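# Sort coloured parcels into matching trays with eight arms

## Task

Place every parcel inside the tray whose colour matches it, lying flat on that tray's bottom.

## Robot and tools

Setup: eight identical i2rt Big YAM arms, arm1 to arm8. Each has six rotary joints, a two-finger gripper and a wrist camera (arm1_cam_wrist ... arm8_cam_wrist). Eight fixed room cameras, cam_arm1 ... cam_arm8, are not on any robot. Feet (base_link, scene frame, metres): arm1 (-2.151, -0.606, 0.766), arm2 (-0.854, -0.623, 0.797), arm3 (0.435, -0.612, 0.752), arm4 (1.688, -0.612, 0.754) on the y of about -0.6 side; arm5 (2.165, 0.644, 0.790), arm6 (0.850, 0.628, 0.817), arm7 (-0.424, 0.615, 0.799), arm8 (-1.661, 0.655, 0.757) on the y of about +0.6 side. Each foot faces its own +x. Table tops are at z=0.720. A hand reaches roughly 1.0 m from its joint1 axis.

Frame: one shared scene frame, metres, origin on the floor, +z up. Orientations are quaternions ordered w, x, y, z. The hand point lies between the finger pads, about 1 cm short of the tips. Fingers point along the hand's +z and open and close along its y. Printed hand positions get less accurate at long reach.

move: one action for any subset of arms, plus an optional "cameras" list. Keys are arm1..arm8 and cameras; an unknown key makes the call invalid. Each named arm gets its own object, and arms you leave out receive no new command (they may still be pushing toward old targets). Inside an arm's object:
- "joints": absolute targets by name. joint1_rad -2.879 to 2.879 (turns the arm about its foot, positive counter-clockwise from above, 0 along the foot's facing). joint2_rad 0 to 3.141 (shoulder; 0 has the upper arm back and near level, positive raises it then brings it forward). joint3_rad 0 to 3.019 (elbow; 0 is folded, positive opens). joint4_rad -1.692 to 1.57 (hand pitch, positive tips the fingers up). joint5_rad -1.57 to 1.57 (sideways hand swing, positive to the arm's right). joint6_rad -2.094 to 2.094 (hand roll, positive clockwise viewed from behind). gripper_m 0 to 0.093, the fingertip gap in metres. Values out of range get the call refused.
- "target": seven numbers [x, y, z, qw, qx, qy, qz], an absolute hand pose in the scene frame. The hand travels in a straight line from its current hand_target toward it. With "target", "joints" may hold only gripper_m.
- "speed": top path speed in m/s, 0.002 to 0.5, default 0.25; only allowed with "target". Rotation is capped at twice that value in rad/s.
All hand paths in one call finish together; the slowest sets the pace. A path lasts 0.5 to 10 s and is cut short past that. Each control step clamps the commanded pose to within 100 mm and 20 degrees of the measured hand, then damped IK drives the joints, favouring position. Expect the hand to lag, overshoot speed near full stretch, and end a centimetre or more off. Paths ignore obstacles and other arms. Joint moves can swing the hand wide because joints move at different rates.

wait: "seconds" 0 to 10, optional "cameras". Commands nothing new; returns full state and images.

zoom_image: "camera" (one name) and "region" [x0, y0, x1, y1] in pixels of that camera's 672x504 image, origin top-left, at most 504 by 504. The camera must be in the most recent images.

finished_scene: "scene" is the current scene's number. Irreversible; the parcels must already sit correctly and stay that way unattended.

Results: each robot shows joint_positions, Joint velocities (rad/s, gripper in m/s; "within noise" means effectively still), joint torques (N m, include gravity, have per-arm offsets; numbers 3 and 4 flip sign beyond ±28), hand (measured pose) and hand_target (pose at the held joint targets). The "move" line gives each arm that got a motion either "done" or its worst status. joint_status/hand_status words: done; off_target (stopped short, maybe still pushing); time_out (the arm now holds nearby targets and keeps pushing; send the reported positions to relax it); not_followed (a safety check withheld the targets, which may still be retried). "joint command not followed" and "pose unreachable" mean the collision check blocked joint or hand targets; a gripper target in the same call still runs. on_its_own lists uncommanded activity, with "held at" giving a target, not a reading. Arms under "as last shown" were not commanded and repeat old values. The "pictures" line gives image order. If a move or wait is refused or hits a stop, the rest of that reply's move, wait and finished_scene calls are skipped.

Gripper: gripping a rigid part at full force, gripper_m reads up to about 0.005 below the part width (some read up to 0.002 above). Closed on nothing it reads 0.000 to 0.003. Aim roughly 0.005 below the first-contact reading for a firm grip; soft items crush more with smaller targets. To release, command a gap well above the reading. Force is about 50 to 64 N per pad.

Cameras: calibration (K, distortion, T_world_to_cam mapping scene to camera, pos_world) is given per camera; room cameras may have shifted by up to 2.3 degrees and 9 mm, and are most trustworthy near the image centre. Wrist camera poses derive from joint readings.

Avoid: knocking anything out of the work area; dropping parcels or opening while moving; slamming; arm-to-arm presses, including one gripper closing on another's fingers (the clearance check may react late and permits fingers, housings and cameras to meet); sustained hard pushing, since arms do not stop on contact. Holding loads, long stretches or unreachable targets heat motors: MOTOR HOT appears at 85 °C, and at 100 °C the arm goes limp for 30 to 60 s (OVER-TEMPERATURE FAULT; keys then read limit_stop_at_motor_heat and must be resent). Loose objects may occasionally get nudged by outside pushes. The scene keeps running while you think, holding the last commands.

Each tool is called in YAML: its name, and indented under it one key for each argument.

## Session

move:
  cameras: ["cam_arm1","cam_arm2","cam_arm3","cam_arm4","cam_arm5","cam_arm6","cam_arm7","cam_arm8"]

Scene clock: 0.00 s.
Joint torques (N m): no reading
Heat: arm1: hottest joint1_rad 30 °C; arm2: hottest joint3_rad 31 °C; arm3: hottest joint2_rad 30 °C; arm4: hottest joint3_rad 35 °C; arm5: hottest joint3_rad 32 °C; arm6: hottest joint2_rad 31 °C; arm7: hottest joint3_rad 34 °C; arm8: hottest joint1_rad 29 °C.
Joint velocities: within noise
arm1.joint_positions: joint1_rad=+0.458 joint2_rad=+0.456 joint3_rad=+1.438 joint4_rad=-1.139 joint5_rad=+0.063 joint6_rad=-0.074 gripper_m=+0.09396
arm1.joint_status: not commanded
arm1.hand: x=-1.9866 y=-0.6052 z=+1.4040 quat_wxyz=(-0.650, +0.024, -0.759, +0.041) (m; scene frame)
arm1.hand_target: x=-1.9921 y=-0.6053 z=+1.4119 quat_wxyz=(-0.658, +0.023, -0.752, +0.041) (m; scene frame)
arm1.hand_status: not commanded
arm2.joint_positions: joint1_rad=-0.133 joint2_rad=+0.490 joint3_rad=+1.431 joint4_rad=-1.371 joint5_rad=+0.122 joint6_rad=+0.254 gripper_m=+0.09396
arm2.joint_status: not commanded
arm2.hand: x=-0.9557 y=-0.4897 z=+1.3731 quat_wxyz=(-0.193, +0.711, -0.448, -0.506) (m; scene frame)
arm2.hand_target: x=-0.9532 y=-0.4923 z=+1.3817 quat_wxyz=(-0.195, +0.705, -0.446, -0.516) (m; scene frame)
arm2.hand_status: not commanded
arm3.joint_positions: joint1_rad=+0.288 joint2_rad=+0.566 joint3_rad=+1.355 joint4_rad=-1.309 joint5_rad=+0.227 joint6_rad=-0.408 gripper_m=+0.09396
arm3.joint_status: not commanded
arm3.hand: x=+0.2384 y=-0.5089 z=+1.2929 quat_wxyz=(-0.272, +0.862, -0.018, -0.428) (m; scene frame)
arm3.hand_target: x=+0.2407 y=-0.5098 z=+1.3061 quat_wxyz=(-0.276, +0.854, -0.020, -0.440) (m; scene frame)
arm3.hand_status: not commanded
arm4.joint_positions: joint1_rad=-0.202 joint2_rad=+0.526 joint3_rad=+1.372 joint4_rad=-1.530 joint5_rad=+0.176 joint6_rad=+0.279 gripper_m=+0.09396
arm4.joint_status: not commanded
arm4.hand: x=+1.8391 y=-0.5129 z=+1.2624 quat_wxyz=(-0.405, +0.175, -0.887, -0.138) (m; scene frame)
arm4.hand_target: x=+1.8372 y=-0.5146 z=+1.2716 quat_wxyz=(-0.414, +0.173, -0.882, -0.143) (m; scene frame)
arm4.hand_status: not commanded
arm5.joint_positions: joint1_rad=+0.150 joint2_rad=+0.484 joint3_rad=+1.403 joint4_rad=-1.356 joint5_rad=-0.018 joint6_rad=+0.258 gripper_m=+0.09396
arm5.joint_status: not commanded
arm5.hand: x=+1.9905 y=+0.6571 z=+1.3561 quat_wxyz=(+0.044, +0.831, -0.149, -0.534) (m; scene frame)
arm5.hand_target: x=+1.9935 y=+0.6567 z=+1.3668 quat_wxyz=(+0.045, +0.825, -0.147, -0.545) (m; scene frame)
arm5.hand_status: not commanded
arm6.joint_positions: joint1_rad=+0.005 joint2_rad=+0.600 joint3_rad=+1.377 joint4_rad=-1.425 joint5_rad=+0.198 joint6_rad=-0.419 gripper_m=+0.09396
arm6.joint_status: not commanded
arm6.hand: x=+1.0055 y=+0.4776 z=+1.3387 quat_wxyz=(-0.341, -0.130, -0.883, +0.295) (m; scene frame)
arm6.hand_target: x=+1.0039 y=+0.4787 z=+1.3519 quat_wxyz=(-0.354, -0.130, -0.876, +0.302) (m; scene frame)
arm6.hand_status: not commanded
arm7.joint_positions: joint1_rad=-0.316 joint2_rad=+0.535 joint3_rad=+1.368 joint4_rad=-1.177 joint5_rad=-0.073 joint6_rad=-0.126 gripper_m=+0.09396
arm7.joint_status: not commanded
arm7.hand: x=-0.2873 y=+0.4416 z=+1.3804 quat_wxyz=(-0.508, -0.311, -0.757, +0.270) (m; scene frame)
arm7.hand_target: x=-0.2897 y=+0.4449 z=+1.3917 quat_wxyz=(-0.517, -0.307, -0.750, +0.275) (m; scene frame)
arm7.hand_status: not commanded
arm8.joint_positions: joint1_rad=+0.154 joint2_rad=+0.581 joint3_rad=+1.368 joint4_rad=-1.211 joint5_rad=-0.224 joint6_rad=+0.370 gripper_m=+0.09396
arm8.joint_status: not commanded
arm8.hand: x=-1.7287 y=+0.4302 z=+1.3236 quat_wxyz=(-0.435, -0.755, -0.361, +0.333) (m; scene frame)
arm8.hand_target: x=-1.7273 y=+0.4330 z=+1.3347 quat_wxyz=(-0.441, -0.748, -0.360, +0.341) (m; scene frame)
arm8.hand_status: not commanded
pictures: cam_arm1, cam_arm2, cam_arm3, cam_arm4, cam_arm5, cam_arm6, cam_arm7, cam_arm8

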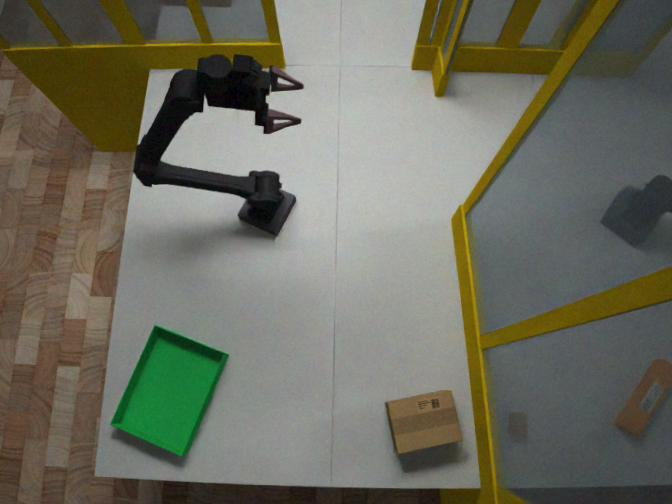

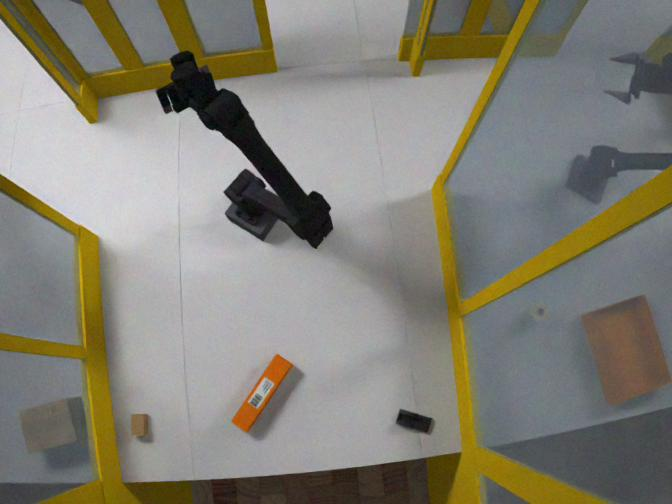

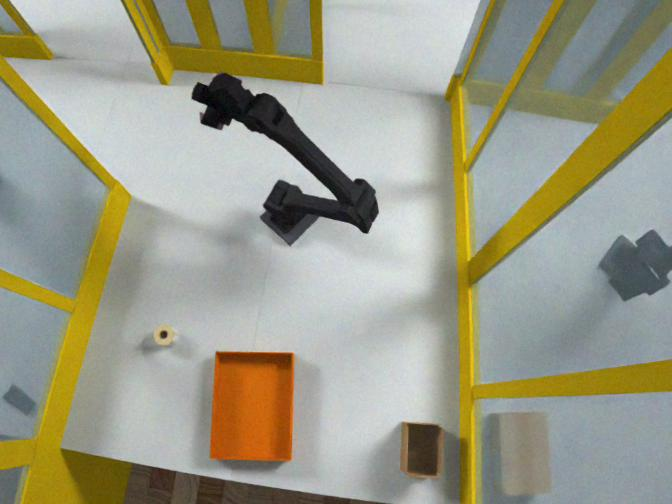

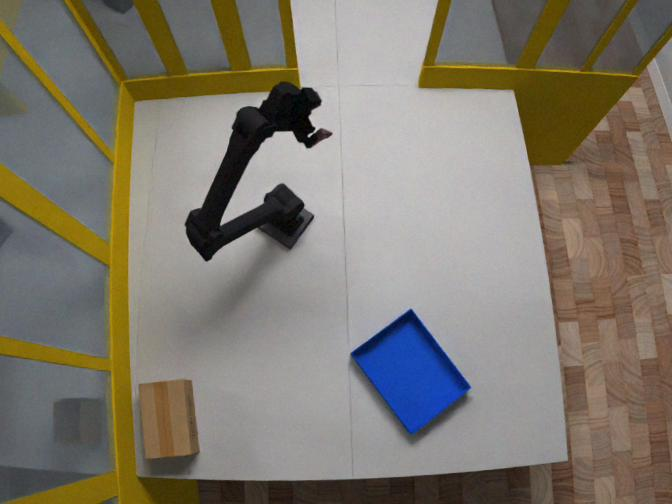

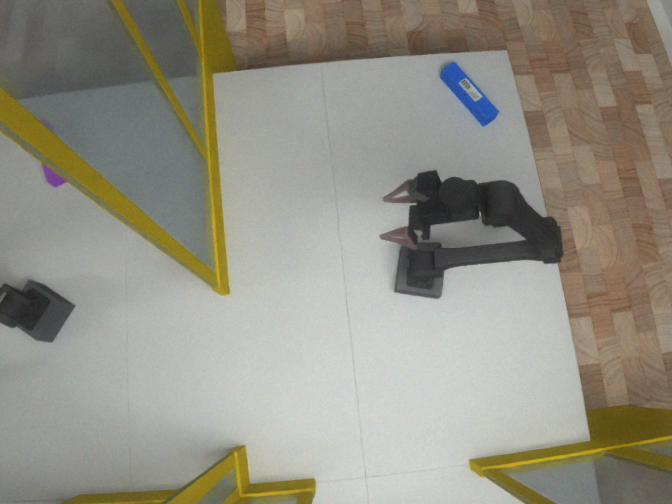

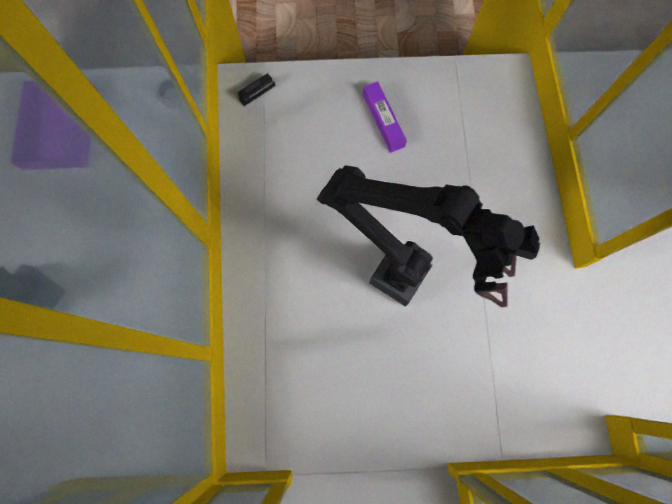

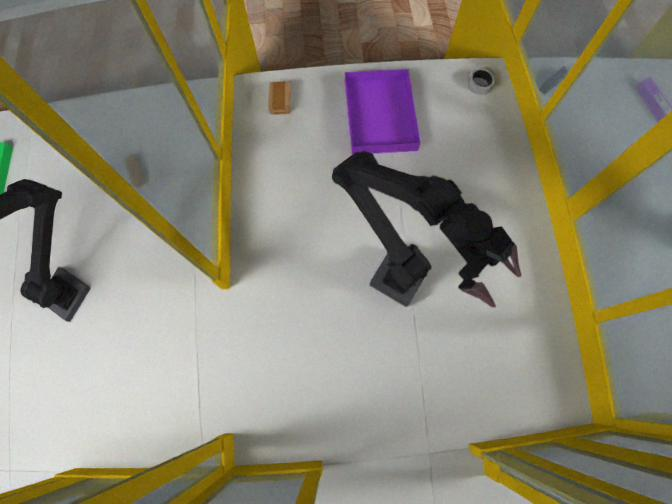

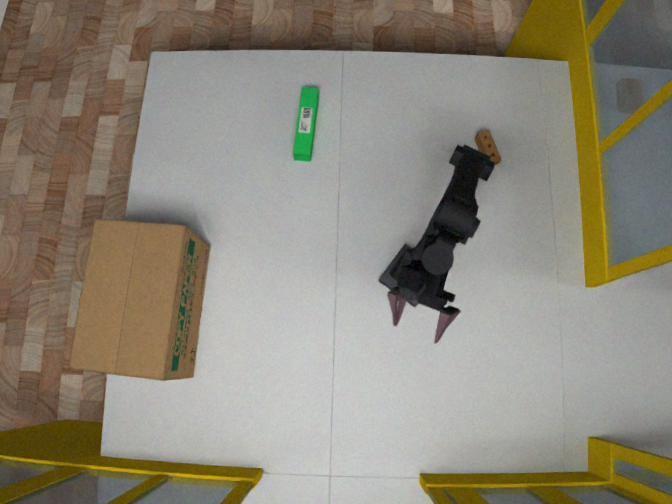

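move:
  arm8: {"joints":{"joint1_rad":-1.939,"joint2_rad":1.15,"joint3_rad":1.25,"joint4_rad":-1.6,"joint5_rad":0,"joint6_rad":0.658,"gripper_m":0.093}}
  arm2: {"joints":{"joint1_rad":2.171,"joint2_rad":1.15,"joint3_rad":1.25,"joint4_rad":-1.6,"joint5_rad":0,"joint6_rad":0.614,"gripper_m":0.093}}
  arm6: {"joints":{"joint1_rad":2.201,"joint2_rad":1.15,"joint3_rad":1.25,"joint4_rad":-1.6,"joint5_rad":0,"joint6_rad":-0.25,"gripper_m":0.093}}
  arm5: {"joints":{"joint1_rad":-1.719,"joint2_rad":1.15,"joint3_rad":1.25,"joint4_rad":-1.6,"joint5_rad":0,"joint6_rad":-0.845,"gripper_m":0.093}}
  arm1: {"joints":{"joint1_rad":1.6,"joint2_rad":1.15,"joint3_rad":1.25,"joint4_rad":-1.6,"joint5_rad":0,"joint6_rad":-0.04,"gripper_m":0.093}}
  arm3: {"joints":{"joint1_rad":-1.369,"joint2_rad":1.15,"joint3_rad":1.25,"joint4_rad":-1.6,"joint5_rad":0,"joint6_rad":-0.085,"gripper_m":0.093}}
  arm4: {"joints":{"joint1_rad":0.201,"joint2_rad":1.15,"joint3_rad":1.25,"joint4_rad":-1.6,"joint5_rad":0,"joint6_rad":-0.052,"gripper_m":0.093}}
  arm7: {"joints":{"joint1_rad":-1.134,"joint2_rad":1.15,"joint3_rad":1.25,"joint4_rad":-1.6,"joint5_rad":0,"joint6_rad":0.129,"gripper_m":0.093}}
  cameras: []

move:
  arm8: {"target":[-2.0195,1.183,0.85,0,-0.685,0.728,0],"speed":0.4}
  arm2: {"target":[-0.890,-1.230,0.85,0,0.901,0.434,0],"speed":0.4}
  arm6: {"target":[0.842,1.2955,0.85,0,-0.793,0.609,0],"speed":0.4}
  arm5: {"target":[2.452,1.306,0.85,0,-0.843,0.537,0],"speed":0.4}
  cameras: ["arm8_cam_wrist","arm2_cam_wrist","arm6_cam_wrist","arm5_cam_wrist"]

Scene clock: 162.17 s.
Joint torques (N m): arm1=[2.08 -5.95 8.98 0.02 0.04 0.06] | arm2=[0.79 -9.41 9.05 0.29 -0.01 0.04] | arm3=[-1.85 -10.58 10.33 -0.16 -0.23 0.11] | arm4=[1.14 -5.54 10.65 -0.06 -0.14 -0.03] | arm5=[-1.03 -6.12 7.86 0.02 -0.19 -0.14] | arm6=[0.15 -5.71 9.51 -0.03 0.03 -0.01] | arm7=[-1.03 -6.65 10.19 -0.1 0.03 0.21] | arm8=[1.26 -7.82 10.62 -0.4 0 0.01]
Heat: arm1: hottest joint3_rad 32 °C; arm2: hottest joint3_rad 37 °C; arm3: hottest joint3_rad 33 °C; arm4: hottest joint3_rad 43 °C; arm5: hottest joint3_rad 36 °C; arm6: hottest joint3_rad 35 °C; arm7: hottest joint3_rad 45 °C; arm8: hottest joint3_rad 39 °C.
move: arm1 done; arm2 done; arm3 done; arm4 done; arm5 done; arm6 done; arm7 done; arm8 done
Joint velocities: within noise
arm1.joint_positions: joint1_rad=+1.588 joint2_rad=+1.148 joint3_rad=+1.248 joint4_rad=-1.588 joint5_rad=+0.001 joint6_rad=-0.047 gripper_m=+0.09314
arm1.joint_status: all done
arm1.hand: x=-2.0217 y=-0.3015 z=+1.0601 quat_wxyz=(-0.034, +0.569, -0.822, -0.016) (m; scene frame)
arm1.hand_target: x=-2.0262 y=-0.3019 z=+1.0600 quat_wxyz=(-0.028, +0.571, -0.820, -0.014) (m; scene frame)
arm1.hand_status: not commanded
arm2.joint_positions: joint1_rad=+2.165 joint2_rad=+1.159 joint3_rad=+1.243 joint4_rad=-1.591 joint5_rad=+0.002 joint6_rad=+0.600 gripper_m=+0.09311
arm2.joint_status: all done
arm2.hand: x=-0.8767 y=-0.9513 z=+1.0883 quat_wxyz=(+0.027, +0.899, +0.436, -0.016) (m; scene frame)
arm2.hand_target: x=-0.8742 y=-0.9492 z=+1.0938 quat_wxyz=(+0.030, +0.901, +0.433, -0.017) (m; scene frame)
arm2.hand_status: not commanded
arm3.joint_positions: joint1_rad=-1.355 joint2_rad=+1.172 joint3_rad=+1.238 joint4_rad=-1.588 joint5_rad=+0.003 joint6_rad=-0.100 gripper_m=+0.09306
arm3.joint_status: all done
arm3.hand: x=+0.5616 y=-0.3089 z=+1.0396 quat_wxyz=(-0.026, +0.595, -0.803, -0.012) (m; scene frame)
arm3.hand_target: x=+0.5638 y=-0.3140 z=+1.0509 quat_wxyz=(-0.034, +0.583, -0.811, -0.019) (m; scene frame)
arm3.hand_status: not commanded
arm4.joint_positions: joint1_rad=+0.189 joint2_rad=+1.145 joint3_rad=+1.247 joint4_rad=-1.589 joint5_rad=+0.002 joint6_rad=-0.044 gripper_m=+0.09312
arm4.joint_status: all done
arm4.hand: x=+1.8284 y=-0.3110 z=+1.0464 quat_wxyz=(-0.028, +0.558, -0.829, -0.020) (m; scene frame)
arm4.hand_target: x=+1.8241 y=-0.3103 z=+1.0461 quat_wxyz=(-0.023, +0.566, -0.824, -0.018) (m; scene frame)
arm4.hand_status: not commanded
arm5.joint_positions: joint1_rad=-1.712 joint2_rad=+1.162 joint3_rad=+1.236 joint4_rad=-1.589 joint5_rad=+0.000 joint6_rad=-0.835 gripper_m=+0.09315
arm5.joint_status: all done
arm5.hand: x=+2.2927 y=+0.9443 z=+1.0805 quat_wxyz=(-0.031, +0.842, -0.539, -0.005) (m; scene frame)
arm5.hand_target: x=+2.2940 y=+0.9417 z=+1.0895 quat_wxyz=(-0.039, +0.843, -0.537, -0.006) (m; scene frame)
arm5.hand_status: not commanded
arm6.joint_positions: joint1_rad=+2.192 joint2_rad=+1.160 joint3_rad=+1.237 joint4_rad=-1.591 joint5_rad=+0.000 joint6_rad=-0.258 gripper_m=+0.09314
arm6.joint_status: all done
arm6.hand: x=+0.8499 y=+0.9559 z=+1.1060 quat_wxyz=(-0.023, +0.793, -0.609, -0.018) (m; scene frame)
arm6.hand_target: x=+0.8469 y=+0.9548 z=+1.1140 quat_wxyz=(-0.028, +0.793, -0.608, -0.022) (m; scene frame)
arm6.hand_status: not commanded
arm7.joint_positions: joint1_rad=-1.125 joint2_rad=+1.151 joint3_rad=+1.251 joint4_rad=-1.589 joint5_rad=-0.002 joint6_rad=+0.120 gripper_m=+0.09310
arm7.joint_status: all done
arm7.hand: x=-0.4873 y=+0.2907 z=+1.0956 quat_wxyz=(-0.027, -0.808, -0.588, +0.029) (m; scene frame)
arm7.hand_target: x=-0.4898 y=+0.2943 z=+1.0952 quat_wxyz=(-0.023, -0.814, -0.580, +0.025) (m; scene frame)
arm7.hand_status: not commanded
arm8.joint_positions: joint1_rad=-1.933 joint2_rad=+1.163 joint3_rad=+1.244 joint4_rad=-1.590 joint5_rad=-0.001 joint6_rad=+0.651 gripper_m=+0.09310
arm8.joint_status: all done
arm8.hand: x=-1.8477 y=+0.9275 z=+1.0478 quat_wxyz=(+0.004, -0.689, +0.724, +0.030) (m; scene frame)
arm8.hand_target: x=-1.8441 y=+0.9259 z=+1.0540 quat_wxyz=(+0.005, -0.685, +0.728, +0.035) (m; scene frame)
arm8.hand_status: not commanded
pictures: none
No camera images: "cameras" was empty.

Scene clock: 164.60 s.
Joint torques (N m): arm1=[2.02 -6.01 8.94 0.02 0.06 0.06] | arm2=[0.85 -21.95 10.82 0.14 -0.04 0.07] | arm3=[-1.85 -10.52 10.33 -0.18 -0.23 0.12] | arm4=[1.14 -5.54 10.65 -0.06 -0.14 -0.03] | arm5=[-0.97 -20.25 10.06 -0.12 -0.24 -0.19] | arm6=[0.15 -16.15 11.93 -0.21 0.02 -0.01] | arm7=[-1.03 -6.65 10.18 -0.16 0.02 0.19] | arm8=[1.32 -19.43 14.02 -0.62 0.03 0.03]
Heat: arm1: hottest joint3_rad 32 °C; arm2: hottest joint3_rad 37 °C; arm3: hottest joint3_rad 33 °C; arm4: hottest joint3_rad 42 °C; arm5: hottest joint3_rad 36 °C; arm6: hottest joint3_rad 36 °C; arm7: hottest joint3_rad 45 °C; arm8: hottest joint3_rad 39 °C.
move: arm2 off_target; arm5 off_target; arm6 off_target; arm8 off_target
Joint velocities: within noise
arm1, arm3, arm4, arm7: as last shown
arm2.joint_positions: joint1_rad=+2.165 joint2_rad=+2.026 joint3_rad=+1.618 joint4_rad=-1.186 joint5_rad=+0.002 joint6_rad=+0.602 gripper_m=+0.09311
arm2.joint_status: not commanded
arm2.hand: x=-0.8941 y=-1.2159 z=+0.8400 quat_wxyz=(-0.011, +0.900, +0.436, +0.005) (m; scene frame)
arm2.hand_target: x=-0.8900 y=-1.2295 z=+0.8501 quat_wxyz=(+0.000, +0.901, +0.434, +0.000) (m; scene frame)
arm2.hand_status: off_target (0.018 m and 1.4 deg from the pose sent, 0.367 m and 3.6 deg at the start)
arm5.joint_positions: joint1_rad=-1.712 joint2_rad=+2.374 joint3_rad=+2.221 joint4_rad=-1.456 joint5_rad=+0.000 joint6_rad=-0.836 gripper_m=+0.09315
arm5.joint_status: not commanded
arm5.hand: x=+2.4430 y=+1.2965 z=+0.8360 quat_wxyz=(+0.015, +0.843, -0.538, +0.003) (m; scene frame)
arm5.hand_target: x=+2.4517 y=+1.3053 z=+0.8503 quat_wxyz=(-0.001, +0.843, -0.537, +0.000) (m; scene frame)
arm5.hand_status: off_target (0.019 m and 1.8 deg from the pose sent, 0.457 m and 3.6 deg at the start)
arm6.joint_positions: joint1_rad=+2.193 joint2_rad=+2.198 joint3_rad=+1.852 joint4_rad=-1.254 joint5_rad=+0.000 joint6_rad=-0.257 gripper_m=+0.09314
arm6.joint_status: not commanded
arm6.hand: x=+0.8478 y=+1.2793 z=+0.8388 quat_wxyz=(+0.012, +0.793, -0.609, +0.009) (m; scene frame)
arm6.hand_target: x=+0.8419 y=+1.2947 z=+0.8501 quat_wxyz=(+0.000, +0.793, -0.609, +0.000) (m; scene frame)
arm6.hand_status: off_target (0.020 m and 1.7 deg from the pose sent, 0.425 m and 3.3 deg at the start)
arm8.joint_positions: joint1_rad=-1.933 joint2_rad=+2.068 joint3_rad=+1.794 joint4_rad=-1.323 joint5_rad=-0.001 joint6_rad=+0.652 gripper_m=+0.09310
arm8.joint_status: not commanded
arm8.hand: x=-2.0139 y=+1.1693 z=+0.8387 quat_wxyz=(-0.003, -0.689, +0.724, -0.013) (m; scene frame)
arm8.hand_target: x=-2.0191 y=+1.1825 z=+0.8502 quat_wxyz=(+0.000, -0.685, +0.728, +0.000) (m; scene frame)
arm8.hand_status: off_target (0.019 m and 1.7 deg from the pose sent, 0.366 m and 3.5 deg at the start)
pictures: arm2_cam_wrist, arm5_cam_wrist, arm6_cam_wrist, arm8_cam_wrist
camera_calibration:
arm2_cam_wrist: T_world_to_cam=[[-0.781918, 0.622763, 0.0277348, 0.0336488], [0.512023, 0.616226, 0.598412, 0.708744], [0.355578, 0.482111, -0.800708, 1.69731], [0, 0, 0, 1]] pos_world=[-0.940111, -1.27599, 0.933998]
arm5_cam_wrist: T_world_to_cam=[[0.912126, 0.409575, -0.0165855, -2.74436], [0.340035, -0.733424, 0.588613, -0.364348], [0.228917, -0.542529, -0.808245, 0.943986], [0, 0, 0, 1]] pos_world=[2.411, 1.36894, 0.931915]
arm6_cam_wrist: T_world_to_cam=[[0.964187, 0.26522, -0.0012744, -1.15714], [0.213216, -0.772254, 0.598466, 0.311043], [0.157741, -0.577305, -0.801147, 1.40123], [0, 0, 0, 1]] pos_world=[0.828345, 1.35603, 0.934964]
arm8_cam_wrist: T_world_to_cam=[[0.998464, -0.055183, 0.00495625, 2.07217], [-0.0467729, -0.791571, 0.609284, 0.324632], [-0.0296989, -0.60858, -0.792937, 1.43737], [0, 0, 0, 1]] pos_world=[-2.01111, 1.24607, 0.931681]

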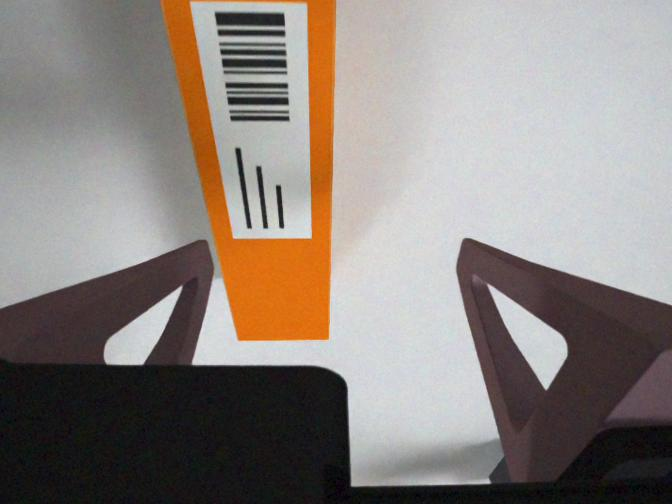

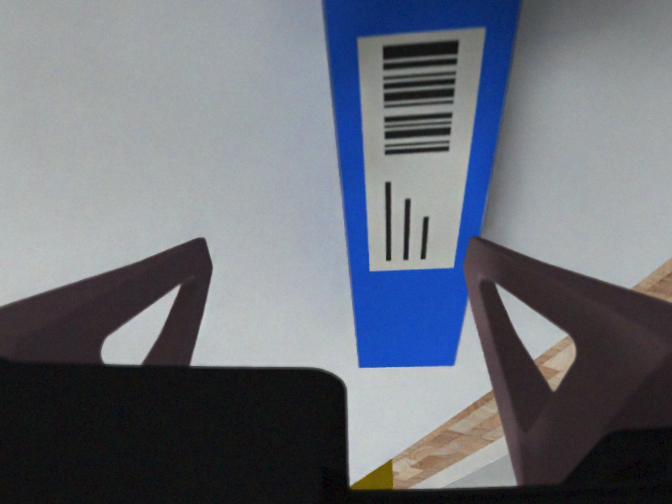

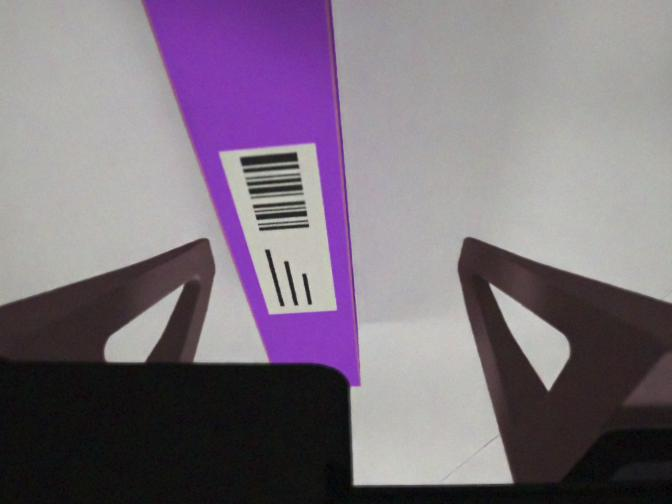

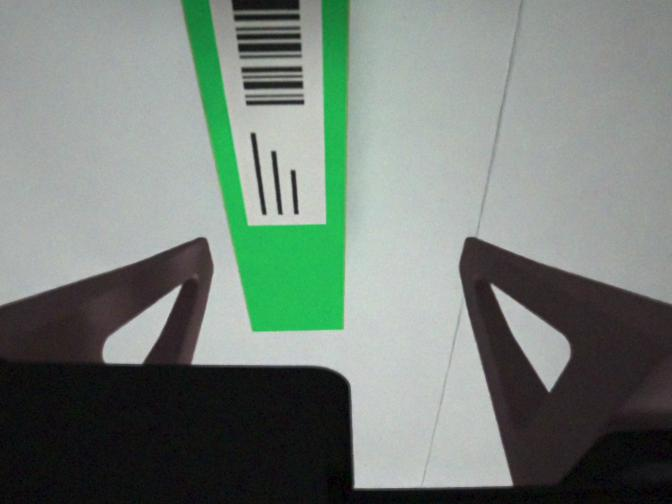

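move:
  arm2: {"target":[-0.8745,-1.2434,0.80,0,0.904,0.427,0],"speed":0.25}
  arm5: {"target":[2.480,1.309,0.80,0,-0.862,0.508,0],"speed":0.25}
  arm6: {"target":[0.832,1.232,0.80,0,-0.819,0.574,0],"speed":0.25}
  arm8: {"target":[-2.0397,1.1937,0.80,0,-0.688,0.725,0],"speed":0.25}
  cameras: ["arm5_cam_wrist","arm6_cam_wrist"]

move:
  arm2: {"target":[-0.8745,-1.2434,0.742,0,0.904,0.427,0],"speed":0.2}
  arm5: {"target":[2.480,1.309,0.742,0,-0.862,0.508,0],"speed":0.2}
  arm6: {"target":[0.832,1.232,0.742,0,-0.819,0.574,0],"speed":0.2}
  arm8: {"target":[-2.0397,1.1937,0.742,0,-0.688,0.725,0],"speed":0.2}
  cameras: ["arm2_cam_wrist","arm5_cam_wrist","arm6_cam_wrist","arm8_cam_wrist"]

Scene clock: 212.80 s.
Joint torques (N m): arm1=[2.2 -5.95 9.02 -0.09 0.04 0.06] | arm2=[0.5 -22.65 10.48 0.8 -0.04 0.08] | arm3=[-1.67 -10.58 10.35 -0.2 -0.24 0.12] | arm4=[1.14 -5.54 10.66 -0.06 -0.14 -0.03] | arm5=[-0.44 -21.01 9.59 0.31 -0.3 -0.15] | arm6=[0.03 -17.73 7.24 0.47 0.03 -0.18] | arm7=[-1.14 -6.65 10.21 -0.16 0.03 0.19] | arm8=[2.55 -20.66 13.67 0.1 0.02 0.02]
Heat: arm1: hottest joint3_rad 34 °C; arm2: hottest joint3_rad 40 °C; arm3: hottest joint3_rad 34 °C; arm4: hottest joint3_rad 43 °C; arm5: hottest joint3_rad 41 °C; arm6: hottest joint3_rad 40 °C; arm7: hottest joint3_rad 44 °C; arm8: hottest joint3_rad 45 °C.
move: arm2 off_target; arm5 off_target; arm6 off_target; arm8 off_target
Joint velocities: within noise
arm1, arm3, arm4, arm7: as last shown
arm2.joint_positions: joint1_rad=+2.196 joint2_rad=+2.111 joint3_rad=+1.620 joint4_rad=-1.123 joint5_rad=+0.002 joint6_rad=+0.642 gripper_m=+0.09311
arm2.joint_status: not commanded
arm2.hand: x=-0.8762 y=-1.2236 z=+0.7914 quat_wxyz=(-0.020, +0.902, +0.432, +0.009) (m; scene frame)
arm2.hand_target: x=-0.8745 y=-1.2426 z=+0.8005 quat_wxyz=(+0.000, +0.904, +0.427, +0.000) (m; scene frame)
arm2.hand_status: off_target (0.022 m and 2.6 deg from the pose sent, 0.052 m and 1.8 deg at the start)
arm5.joint_positions: joint1_rad=-1.750 joint2_rad=+2.472 joint3_rad=+2.252 joint4_rad=-1.414 joint5_rad=+0.002 joint6_rad=-0.938 gripper_m=+0.09314
arm5.joint_status: not commanded
arm5.hand: x=+2.4716 y=+1.2935 z=+0.7792 quat_wxyz=(+0.028, +0.859, -0.511, +0.004) (m; scene frame)
arm5.hand_target: x=+2.4794 y=+1.3079 z=+0.8003 quat_wxyz=(+0.000, +0.862, -0.508, +0.000) (m; scene frame)
arm5.hand_status: off_target (0.027 m and 3.2 deg from the pose sent, 0.053 m and 4.5 deg at the start)
arm6.joint_positions: joint1_rad=+2.211 joint2_rad=+2.136 joint3_rad=+1.575 joint4_rad=-1.054 joint5_rad=+0.000 joint6_rad=-0.308 gripper_m=+0.09314
arm6.joint_status: not commanded
arm6.hand: x=+0.8376 y=+1.2227 z=+0.7821 quat_wxyz=(+0.018, +0.813, -0.581, +0.013) (m; scene frame)
arm6.hand_target: x=+0.8320 y=+1.2318 z=+0.8000 quat_wxyz=(+0.000, +0.819, -0.574, +0.000) (m; scene frame)
arm6.hand_status: off_target (0.021 m and 2.7 deg from the pose sent, 0.063 m and 5.3 deg at the start)
arm8.joint_positions: joint1_rad=-1.927 joint2_rad=+2.165 joint3_rad=+1.821 joint4_rad=-1.276 joint5_rad=-0.001 joint6_rad=+0.658 gripper_m=+0.09310
arm8.joint_status: not commanded
arm8.hand: x=-2.0252 y=+1.1788 z=+0.7889 quat_wxyz=(-0.005, -0.689, +0.724, -0.024) (m; scene frame)
arm8.hand_target: x=-2.0392 y=+1.1927 z=+0.8005 quat_wxyz=(+0.000, -0.688, +0.725, +0.000) (m; scene frame)
arm8.hand_status: off_target (0.024 m and 2.8 deg from the pose sent, 0.053 m and 1.6 deg at the start)
pictures: arm5_cam_wrist, arm6_cam_wrist
camera_calibration:
arm5_cam_wrist: T_world_to_cam=[[0.883694, 0.466563, -0.0374703, -2.75736], [0.39358, -0.697353, 0.598994, -0.529797], [0.253339, -0.544075, -0.799876, 0.824992], [0, 0, 0, 1]] pos_world=[2.43617, 1.36588, 0.873917]
arm6_cam_wrist: T_world_to_cam=[[0.943859, 0.330271, -0.00714599, -1.19032], [0.266112, -0.74733, 0.608837, 0.220554], [0.195741, -0.576558, -0.793263, 1.28576], [0, 0, 0, 1]] pos_world=[0.813123, 1.29927, 0.877158]

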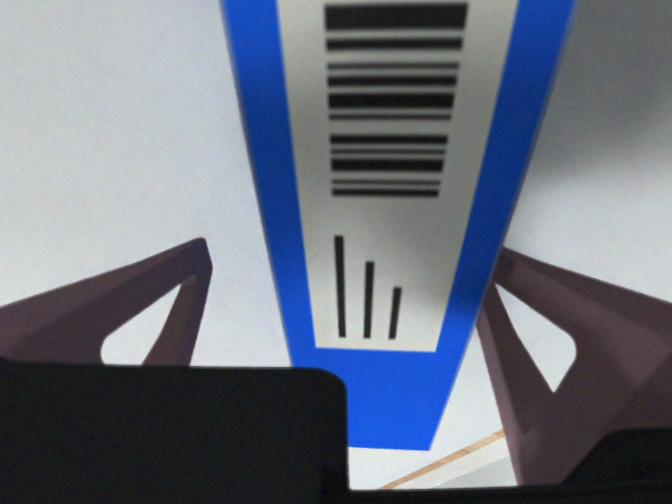

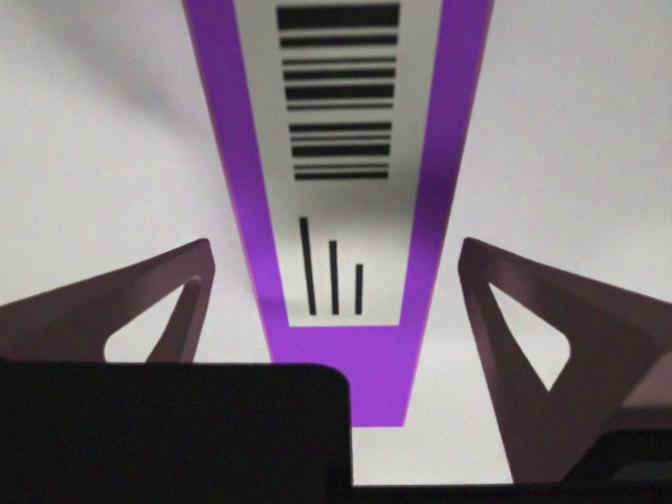

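Scene clock: 214.03 s.
Joint torques (N m): arm1=[2.08 -6.12 8.92 -0.05 0.05 0.06] | arm2=[0.44 -22.89 7.58 0.9 -0.02 0.08] | arm3=[-1.73 -10.52 10.33 -0.16 -0.24 0.11] | arm4=[1.14 -5.54 10.66 -0.06 -0.14 -0.03] | arm5=[-1.26 -20.25 6.95 0.59 -0.32 -0.15] | arm6=[0.15 -14.8 7.08 0.55 0.03 -0.18] | arm7=[-1.14 -6.71 10.19 -0.12 0.02 0.21] | arm8=[2.2 -20.48 9.25 0.31 0.04 0.04]
Heat: arm1: hottest joint3_rad 34 °C; arm2: hottest joint3_rad 40 °C; arm3: hottest joint3_rad 34 °C; arm4: hottest joint3_rad 43 °C; arm5: hottest joint3_rad 41 °C; arm6: hottest joint3_rad 40 °C; arm7: hottest joint3_rad 44 °C; arm8: hottest joint3_rad 45 °C.
move: arm2 done; arm5 done; arm6 done; arm8 off_target
Joint velocities: within noise
arm1, arm3, arm4, arm7: as last shown
arm2.joint_positions: joint1_rad=+2.196 joint2_rad=+2.186 joint3_rad=+1.620 joint4_rad=-1.011 joint5_rad=+0.002 joint6_rad=+0.642 gripper_m=+0.09311
arm2.joint_status: not commanded
arm2.hand: x=-0.8768 y=-1.2391 z=+0.7465 quat_wxyz=(-0.004, +0.902, +0.432, +0.001) (m; scene frame)
arm2.hand_target: x=-0.8746 y=-1.2433 z=+0.7421 quat_wxyz=(+0.000, +0.904, +0.427, +0.000) (m; scene frame)
arm2.hand_status: done (0.007 m and 0.7 deg from the pose sent, 0.053 m and 2.6 deg at the start)
arm5.joint_positions: joint1_rad=-1.750 joint2_rad=+2.504 joint3_rad=+2.241 joint4_rad=-1.315 joint5_rad=+0.001 joint6_rad=-0.939 gripper_m=+0.09312
arm5.joint_status: not commanded
arm5.hand: x=+2.4779 y=+1.3078 z=+0.7515 quat_wxyz=(+0.000, +0.860, -0.510, +0.001) (m; scene frame)
arm5.hand_target: x=+2.4799 y=+1.3089 z=+0.7421 quat_wxyz=(+0.000, +0.861, -0.508, +0.000) (m; scene frame)
arm5.hand_status: done (0.010 m and 0.4 deg from the pose sent, 0.041 m and 3.2 deg at the start)
arm6.joint_positions: joint1_rad=+2.211 joint2_rad=+2.183 joint3_rad=+1.546 joint4_rad=-0.943 joint5_rad=+0.000 joint6_rad=-0.308 gripper_m=+0.09314
arm6.joint_status: not commanded
arm6.hand: x=+0.8375 y=+1.2280 z=+0.7453 quat_wxyz=(+0.004, +0.814, -0.581, +0.003) (m; scene frame)
arm6.hand_target: x=+0.8320 y=+1.2319 z=+0.7421 quat_wxyz=(+0.000, +0.819, -0.574, +0.000) (m; scene frame)
arm6.hand_status: done (0.008 m and 1.2 deg from the pose sent, 0.042 m and 2.7 deg at the start)
arm8.joint_positions: joint1_rad=-1.927 joint2_rad=+2.220 joint3_rad=+1.817 joint4_rad=-1.162 joint5_rad=-0.001 joint6_rad=+0.658 gripper_m=+0.09310
arm8.joint_status: not commanded
arm8.hand: x=-2.0364 y=+1.1948 z=+0.7521 quat_wxyz=(-0.001, -0.689, +0.725, +0.002) (m; scene frame)
arm8.hand_target: x=-2.0397 y=+1.1935 z=+0.7421 quat_wxyz=(+0.000, -0.688, +0.725, +0.000) (m; scene frame)
arm8.hand_status: off_target (0.011 m and 0.3 deg from the pose sent, 0.051 m and 2.8 deg at the start)
pictures: arm2_cam_wrist, arm5_cam_wrist, arm6_cam_wrist, arm8_cam_wrist
camera_calibration:
arm2_cam_wrist: T_world_to_cam=[[-0.775405, 0.631198, 0.0183614, 0.087376], [0.519273, 0.620824, 0.587311, 0.790534], [0.35931, 0.464938, -0.809153, 1.6157], [0, 0, 0, 1]] pos_world=[-0.92329, -1.29714, 0.841459]
arm5_cam_wrist: T_world_to_cam=[[0.883157, 0.469033, 0.00645094, -2.80552], [0.381417, -0.726052, 0.572163, -0.418001], [0.273047, -0.502849, -0.820115, 0.721429], [0, 0, 0, 1]] pos_world=[2.44016, 1.37516, 0.848917]
arm6_cam_wrist: T_world_to_cam=[[0.94372, 0.330725, 0.00357488, -1.2006], [0.266903, -0.767899, 0.582317, 0.291273], [0.195332, -0.548591, -0.812954, 1.24028], [0, 0, 0, 1]] pos_world=[0.813023, 1.30114, 0.84297]
arm8_cam_wrist: T_world_to_cam=[[0.998338, -0.0558781, -0.0140932, 2.11135], [-0.0368442, -0.806944, 0.589477, 0.450102], [-0.0443112, -0.587978, -0.807662, 1.34029], [0, 0, 0, 1]] pos_world=[-2.03187, 1.26925, 0.846931]

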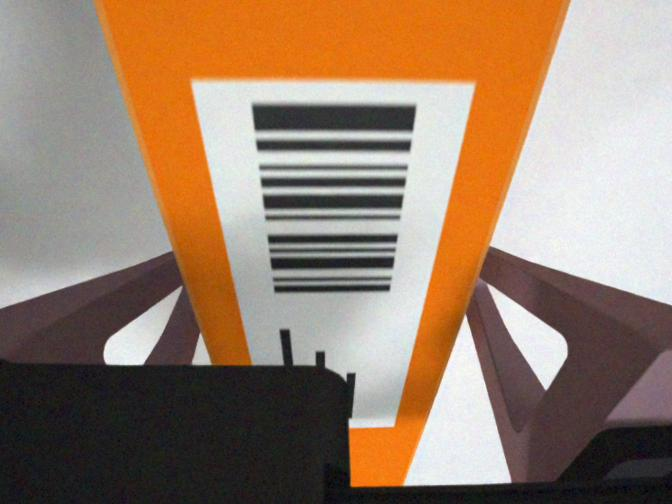

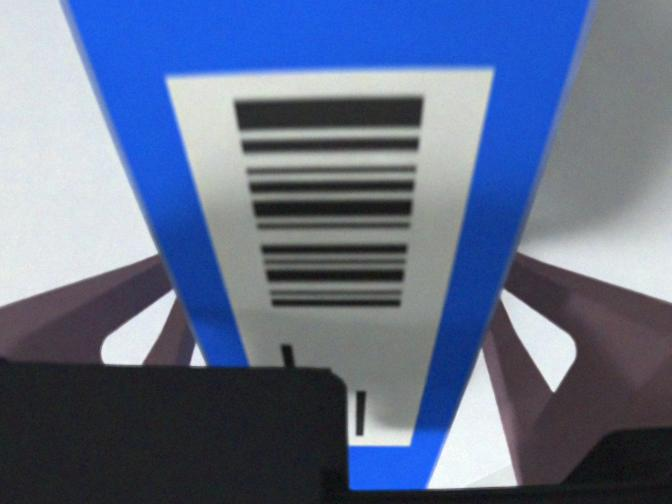

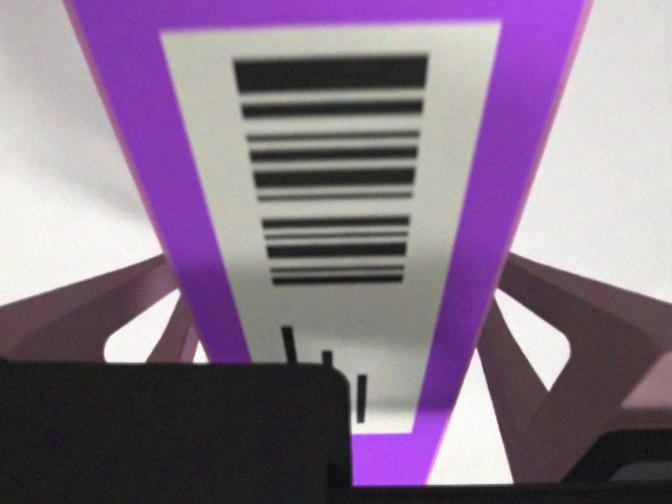

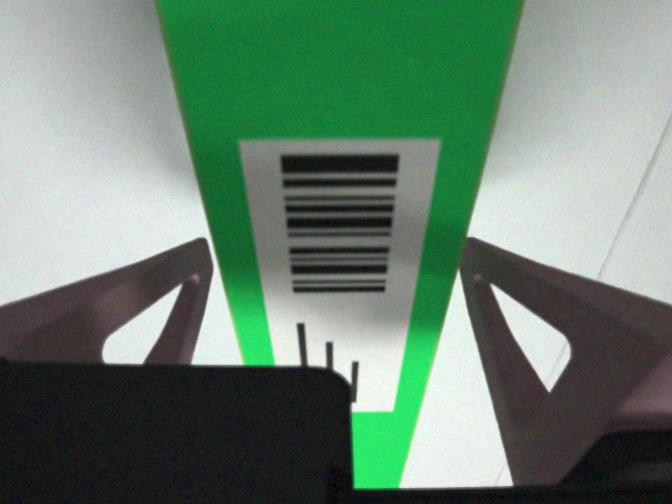

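move:
  arm2: {"joints":{"gripper_m":0.05}}
  arm5: {"joints":{"gripper_m":0.05}}
  arm6: {"joints":{"gripper_m":0.05}}
  arm8: {"joints":{"gripper_m":0.05}}
  cameras: []

move:
  arm2: {"target":[-0.8745,-1.2434,0.89,0,0.904,0.427,0],"speed":0.3}
  arm5: {"target":[2.480,1.309,0.89,0,-0.862,0.508,0],"speed":0.3}
  arm6: {"target":[0.832,1.232,0.89,0,-0.819,0.574,0],"speed":0.3}
  arm8: {"target":[-2.0397,1.1937,0.89,0,-0.688,0.725,0],"speed":0.3}
  cameras: []

move:
  arm8: {"joints":{"joint2_rad":1.15,"joint3_rad":1.25,"joint4_rad":-1.6}}
  arm2: {"joints":{"joint2_rad":1.15,"joint3_rad":1.25,"joint4_rad":-1.6}}
  arm6: {"joints":{"joint2_rad":1.15,"joint3_rad":1.25,"joint4_rad":-1.6}}
  arm5: {"joints":{"joint2_rad":1.15,"joint3_rad":1.25,"joint4_rad":-1.6}}
  cameras: []

move:
  arm8: {"joints":{"joint1_rad":0.257,"joint6_rad":0}}
  arm2: {"joints":{"joint1_rad":-1.951,"joint6_rad":0.53}}
  arm6: {"joints":{"joint1_rad":-1.187,"joint6_rad":0.09}}
  arm5: {"joints":{"joint1_rad":1.522,"joint6_rad":0.058}}
  cameras: ["cam_arm2","cam_arm8"]

Scene clock: 239.93 s.
Joint torques (N m): arm1=[2.08 -6.01 8.96 0.06 0.03 0.07] | arm2=[0.5 -22.95 7.62 0.88 -0.01 0.07] | arm3=[-1.79 -10.52 10.32 -0.17 -0.23 0.12] | arm4=[1.14 -5.54 10.65 -0.06 -0.13 -0.03] | arm5=[-1.14 -20.01 6.94 0.77 -0.29 -0.14] | arm6=[0.15 -14.92 7.02 0.55 0.02 -0.16] | arm7=[-1.2 -6.77 10.18 -0.17 0.02 0.2] | arm8=[2.32 -20.54 9.21 0.34 0.02 0.04]
Heat: arm1: hottest joint3_rad 34 °C; arm2: hottest joint3_rad 38 °C; arm3: hottest joint3_rad 35 °C; arm4: hottest joint3_rad 43 °C; arm5: hottest joint3_rad 40 °C; arm6: hottest joint3_rad 37 °C; arm7: hottest joint3_rad 44 °C; arm8: hottest joint2_rad 41 °C.
move: arm2 off_target; arm5 off_target; arm6 off_target; arm8 off_target
Joint velocities: within noise
arm1, arm3, arm4, arm7: as last shown
arm2.joint_positions: joint1_rad=+2.196 joint2_rad=+2.186 joint3_rad=+1.620 joint4_rad=-1.011 joint5_rad=+0.001 joint6_rad=+0.643 gripper_m=+0.05868
arm2.joint_status: gripper_m off_target (ended at +0.05871, target +0.05000)
arm2.hand: x=-0.8767 y=-1.2392 z=+0.7465 quat_wxyz=(-0.003, +0.902, +0.432, +0.001) (m; scene frame)
arm2.hand_target: x=-0.8746 y=-1.2433 z=+0.7421 quat_wxyz=(+0.000, +0.904, +0.427, +0.000) (m; scene frame)
arm2.hand_status: not commanded
arm5.joint_positions: joint1_rad=-1.750 joint2_rad=+2.504 joint3_rad=+2.241 joint4_rad=-1.315 joint5_rad=+0.001 joint6_rad=-0.940 gripper_m=+0.05845
arm5.joint_status: gripper_m off_target (ended at +0.05848, target +0.05000)
arm5.hand: x=+2.4779 y=+1.3078 z=+0.7515 quat_wxyz=(+0.000, +0.860, -0.510, +0.001) (m; scene frame)
arm5.hand_target: x=+2.4799 y=+1.3088 z=+0.7421 quat_wxyz=(+0.000, +0.861, -0.508, +0.000) (m; scene frame)
arm5.hand_status: not commanded
arm6.joint_positions: joint1_rad=+2.211 joint2_rad=+2.183 joint3_rad=+1.546 joint4_rad=-0.943 joint5_rad=+0.000 joint6_rad=-0.309 gripper_m=+0.05960
arm6.joint_status: gripper_m off_target (ended at +0.05963, target +0.05000)
arm6.hand: x=+0.8375 y=+1.2280 z=+0.7453 quat_wxyz=(+0.004, +0.814, -0.581, +0.003) (m; scene frame)
arm6.hand_target: x=+0.8319 y=+1.2319 z=+0.7421 quat_wxyz=(+0.000, +0.819, -0.574, +0.000) (m; scene frame)
arm6.hand_status: not commanded
arm8.joint_positions: joint1_rad=-1.927 joint2_rad=+2.220 joint3_rad=+1.817 joint4_rad=-1.162 joint5_rad=-0.001 joint6_rad=+0.658 gripper_m=+0.06005
arm8.joint_status: gripper_m off_target (ended at +0.06008, target +0.05000)
arm8.hand: x=-2.0364 y=+1.1948 z=+0.7521 quat_wxyz=(-0.001, -0.689, +0.725, +0.002) (m; scene frame)
arm8.hand_target: x=-2.0397 y=+1.1935 z=+0.7421 quat_wxyz=(+0.000, -0.688, +0.725, +0.000) (m; scene frame)
arm8.hand_status: not commanded
pictures: none
No camera images: "cameras" was empty.

Scene clock: 241.70 s.
Joint torques (N m): arm1=[2.08 -5.83 8.85 0.06 0.04 0.06] | arm2=[0.5 -21.54 10.78 0.13 -0.01 0.07] | arm3=[-1.85 -10.58 10.35 -0.16 -0.24 0.12] | arm4=[1.14 -5.54 10.65 -0.06 -0.14 -0.03] | arm5=[-1.38 -20.89 10.44 -0.08 -0.15 -0.09] | arm6=[0.15 -15.5 11.21 -0.21 0.02 -0.16] | arm7=[-1.14 -6.95 10.19 -0.16 0.03 0.21] | arm8=[2.37 -20.25 14.15 -0.66 0 0.05]
Heat: arm1: hottest joint3_rad 34 °C; arm2: hottest joint3_rad 38 °C; arm3: hottest joint3_rad 35 °C; arm4: hottest joint3_rad 43 °C; arm5: hottest joint3_rad 40 °C; arm6: hottest joint3_rad 38 °C; arm7: hottest joint3_rad 44 °C; arm8: hottest joint2_rad 41 °C.
move: arm2 off_target; arm5 off_target; arm6 off_target; arm8 off_target
Joint velocities: within noise
arm1, arm3, arm4, arm7: as last shown
arm2.joint_positions: joint1_rad=+2.196 joint2_rad=+2.015 joint3_rad=+1.732 joint4_rad=-1.294 joint5_rad=+0.001 joint6_rad=+0.643 gripper_m=+0.05868
arm2.joint_status: not commanded
arm2.hand: x=-0.8765 y=-1.2335 z=+0.8870 quat_wxyz=(-0.004, +0.902, +0.432, +0.001) (m; scene frame)
arm2.hand_target: x=-0.8746 y=-1.2431 z=+0.8900 quat_wxyz=(+0.000, +0.904, +0.427, +0.000) (m; scene frame)
arm2.hand_status: off_target (0.011 m and 0.8 deg from the pose sent, 0.144 m and 0.7 deg at the start)
arm5.joint_positions: joint1_rad=-1.750 joint2_rad=+2.441 joint3_rad=+2.438 joint4_rad=-1.614 joint5_rad=-0.002 joint6_rad=-0.940 gripper_m=+0.05845
arm5.joint_status: not commanded
arm5.hand: x=+2.4736 y=+1.3002 z=+0.8714 quat_wxyz=(+0.019, +0.860, -0.510, +0.001) (m; scene frame)
arm5.hand_target: x=+2.4795 y=+1.3081 z=+0.8899 quat_wxyz=(-0.001, +0.861, -0.508, +0.000) (m; scene frame)
arm5.hand_status: off_target (0.022 m and 2.2 deg from the pose sent, 0.139 m and 0.3 deg at the start; pose on its path clipped on 5 of 53 steps)
arm6.joint_positions: joint1_rad=+2.211 joint2_rad=+2.014 joint3_rad=+1.622 joint4_rad=-1.223 joint5_rad=+0.000 joint6_rad=-0.309 gripper_m=+0.05960
arm6.joint_status: not commanded
arm6.hand: x=+0.8378 y=+1.2157 z=+0.8690 quat_wxyz=(+0.018, +0.814, -0.581, +0.013) (m; scene frame)
arm6.hand_target: x=+0.8319 y=+1.2310 z=+0.8902 quat_wxyz=(+0.000, +0.819, -0.574, +0.000) (m; scene frame)
arm6.hand_status: off_target (0.027 m and 2.7 deg from the pose sent, 0.145 m and 1.1 deg at the start; pose on its path clipped on 3 of 53 steps)
arm8.joint_positions: joint1_rad=-1.927 joint2_rad=+2.106 joint3_rad=+1.968 joint4_rad=-1.456 joint5_rad=-0.001 joint6_rad=+0.658 gripper_m=+0.06005
arm8.joint_status: not commanded
arm8.hand: x=-2.0299 y=+1.1858 z=+0.8805 quat_wxyz=(-0.002, -0.689, +0.725, -0.012) (m; scene frame)
arm8.hand_target: x=-2.0394 y=+1.1931 z=+0.8902 quat_wxyz=(+0.000, -0.688, +0.725, +0.001) (m; scene frame)
arm8.hand_status: off_target (0.016 m and 1.4 deg from the pose sent, 0.138 m and 0.3 deg at the start; pose on its path clipped on 4 of 53 steps)
pictures: none
No camera images: "cameras" was empty.

Scene clock: 243.77 s.
Joint torques (N m): arm1=[2.08 -5.71 8.92 -0.02 0.04 0.08] | arm2=[0.5 -7.82 8.54 0.44 -0.01 0.06] | arm3=[-1.73 -10.52 10.32 -0.14 -0.24 0.12] | arm4=[1.14 -5.48 10.66 -0.06 -0.13 -0.03] | arm5=[-0.44 -5.95 7.35 0.55 -0.17 -0.11] | arm6=[0.21 -5.42 8.95 0.05 0.02 -0.15] | arm7=[-1.2 -6.65 10.18 -0.17 0.02 0.2] | arm8=[2.32 -7.06 9.73 -0.27 0.02 0.04]
Heat: arm1: hottest joint3_rad 34 °C; arm2: hottest joint3_rad 38 °C; arm3: hottest joint3_rad 35 °C; arm4: hottest joint3_rad 43 °C; arm5: hottest joint3_rad 40 °C; arm6: hottest joint3_rad 38 °C; arm7: hottest joint3_rad 44 °C; arm8: hottest joint3_rad 41 °C.
move: arm2 done; arm5 done; arm6 done; arm8 done
Joint velocities: within noise
arm1, arm3, arm4, arm7: as last shown
arm2.joint_positions: joint1_rad=+2.196 joint2_rad=+1.143 joint3_rad=+1.250 joint4_rad=-1.594 joint5_rad=+0.001 joint6_rad=+0.643 gripper_m=+0.05868
arm2.joint_status: all done
arm2.hand: x=-0.8663 y=-0.9499 z=+1.0957 quat_wxyz=(+0.036, +0.901, +0.431, -0.020) (m; scene frame)
arm2.hand_target: x=-0.8650 y=-0.9496 z=+1.0939 quat_wxyz=(+0.031, +0.904, +0.427, -0.016) (m; scene frame)
arm2.hand_status: not commanded
arm5.joint_positions: joint1_rad=-1.750 joint2_rad=+1.162 joint3_rad=+1.244 joint4_rad=-1.606 joint5_rad=-0.002 joint6_rad=-0.940 gripper_m=+0.05845
arm5.joint_status: all done
arm5.hand: x=+2.3024 y=+0.9370 z=+1.0833 quat_wxyz=(-0.027, +0.860, -0.510, -0.003) (m; scene frame)
arm5.hand_target: x=+2.3037 y=+0.9373 z=+1.0896 quat_wxyz=(-0.039, +0.861, -0.507, -0.004) (m; scene frame)
arm5.hand_status: not commanded
arm6.joint_positions: joint1_rad=+2.211 joint2_rad=+1.155 joint3_rad=+1.244 joint4_rad=-1.593 joint5_rad=+0.000 joint6_rad=-0.309 gripper_m=+0.05960
arm6.joint_status: all done
arm6.hand: x=+0.8436 y=+0.9560 z=+1.1101 quat_wxyz=(-0.026, +0.814, -0.580, -0.020) (m; scene frame)
arm6.hand_target: x=+0.8407 y=+0.9547 z=+1.1141 quat_wxyz=(-0.029, +0.818, -0.574, -0.021) (m; scene frame)
arm6.hand_status: not commanded
arm8.joint_positions: joint1_rad=-1.927 joint2_rad=+1.155 joint3_rad=+1.253 joint4_rad=-1.596 joint5_rad=-0.001 joint6_rad=+0.659 gripper_m=+0.06005
arm8.joint_status: all done
arm8.hand: x=-1.8488 y=+0.9257 z=+1.0536 quat_wxyz=(+0.005, -0.689, +0.724, +0.036) (m; scene frame)
arm8.hand_target: x=-1.8488 y=+0.9227 z=+1.0539 quat_wxyz=(+0.005, -0.688, +0.725, +0.035) (m; scene frame)
arm8.hand_status: not commanded
pictures: none
No camera images: "cameras" was empty.

Scene clock: 246.57 s.
Joint torques (N m): arm1=[2.14 -6.01 9.01 0.03 0.03 0.09] | arm2=[-0.26 -9.58 8.53 0.36 -0.02 -0.17] | arm3=[-1.73 -10.58 10.33 -0.17 -0.23 0.12] | arm4=[1.14 -5.54 10.66 -0.06 -0.14 -0.03] | arm5=[-0.32 -6.07 7.25 0.44 -0.15 0.01] | arm6=[-1.26 -5.71 8.94 0.03 0.04 -0.01] | arm7=[-1.26 -6.59 10.13 -0.13 0.02 0.2] | arm8=[1.96 -6.95 9.83 -0.17 -0.04 -0.09]
Heat: arm1: hottest joint3_rad 35 °C; arm2: hottest joint3_rad 38 °C; arm3: hottest joint3_rad 35 °C; arm4: hottest joint3_rad 43 °C; arm5: hottest joint3_rad 40 °C; arm6: hottest joint3_rad 38 °C; arm7: hottest joint3_rad 44 °C; arm8: hottest joint3_rad 41 °C.
move: arm2 done; arm5 done; arm6 done; arm8 done
Joint velocities: within noise
arm1, arm3, arm4, arm7: as last shown
arm2.joint_positions: joint1_rad=-1.945 joint2_rad=+1.161 joint3_rad=+1.250 joint4_rad=-1.592 joint5_rad=+0.001 joint6_rad=+0.541 gripper_m=+0.05867
arm2.joint_status: all done
arm2.hand: x=-0.5699 y=-0.4551 z=+1.0908 quat_wxyz=(-0.029, -0.002, -0.999, -0.017) (m; scene frame)
arm2.hand_target: x=-0.5721 y=-0.4585 z=+1.0943 quat_wxyz=(-0.030, +0.000, -0.999, -0.019) (m; scene frame)
arm2.hand_status: not commanded
arm5.joint_positions: joint1_rad=+1.515 joint2_rad=+1.164 joint3_rad=+1.244 joint4_rad=-1.601 joint5_rad=-0.001 joint6_rad=+0.048 gripper_m=+0.05838
arm5.joint_status: all done
arm5.hand: x=+2.0615 y=+0.3313 z=+1.0781 quat_wxyz=(+0.014, +0.823, +0.567, -0.016) (m; scene frame)
arm5.hand_target: x=+2.0638 y=+0.3314 z=+1.0850 quat_wxyz=(+0.021, +0.824, +0.566, -0.025) (m; scene frame)
arm5.hand_status: not commanded
arm6.joint_positions: joint1_rad=-1.178 joint2_rad=+1.161 joint3_rad=+1.244 joint4_rad=-1.593 joint5_rad=+0.000 joint6_rad=+0.082 gripper_m=+0.05975
arm6.joint_status: all done
arm6.hand: x=+0.7767 y=+0.3079 z=+1.1085 quat_wxyz=(-0.020, -0.806, -0.590, +0.023) (m; scene frame)
arm6.hand_target: x=+0.7742 y=+0.3106 z=+1.1140 quat_wxyz=(-0.023, -0.811, -0.584, +0.027) (m; scene frame)
arm6.hand_status: not commanded
arm8.joint_positions: joint1_rad=+0.251 joint2_rad=+1.155 joint3_rad=+1.253 joint4_rad=-1.596 joint5_rad=-0.001 joint6_rad=+0.007 gripper_m=+0.06006
arm8.joint_status: all done
arm8.hand: x=-1.7756 y=+0.3471 z=+1.0542 quat_wxyz=(-0.022, -0.822, -0.568, +0.030) (m; scene frame)
arm8.hand_target: x=-1.7733 y=+0.3488 z=+1.0545 quat_wxyz=(-0.021, -0.819, -0.573, +0.029) (m; scene frame)
arm8.hand_status: not commanded
pictures: cam_arm2, cam_arm8

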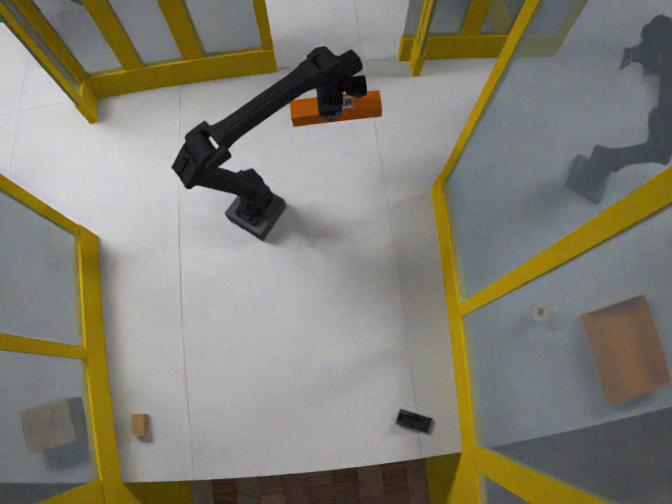

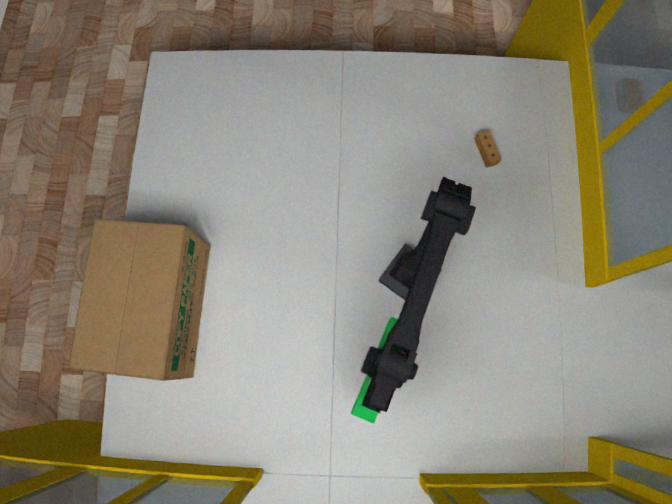

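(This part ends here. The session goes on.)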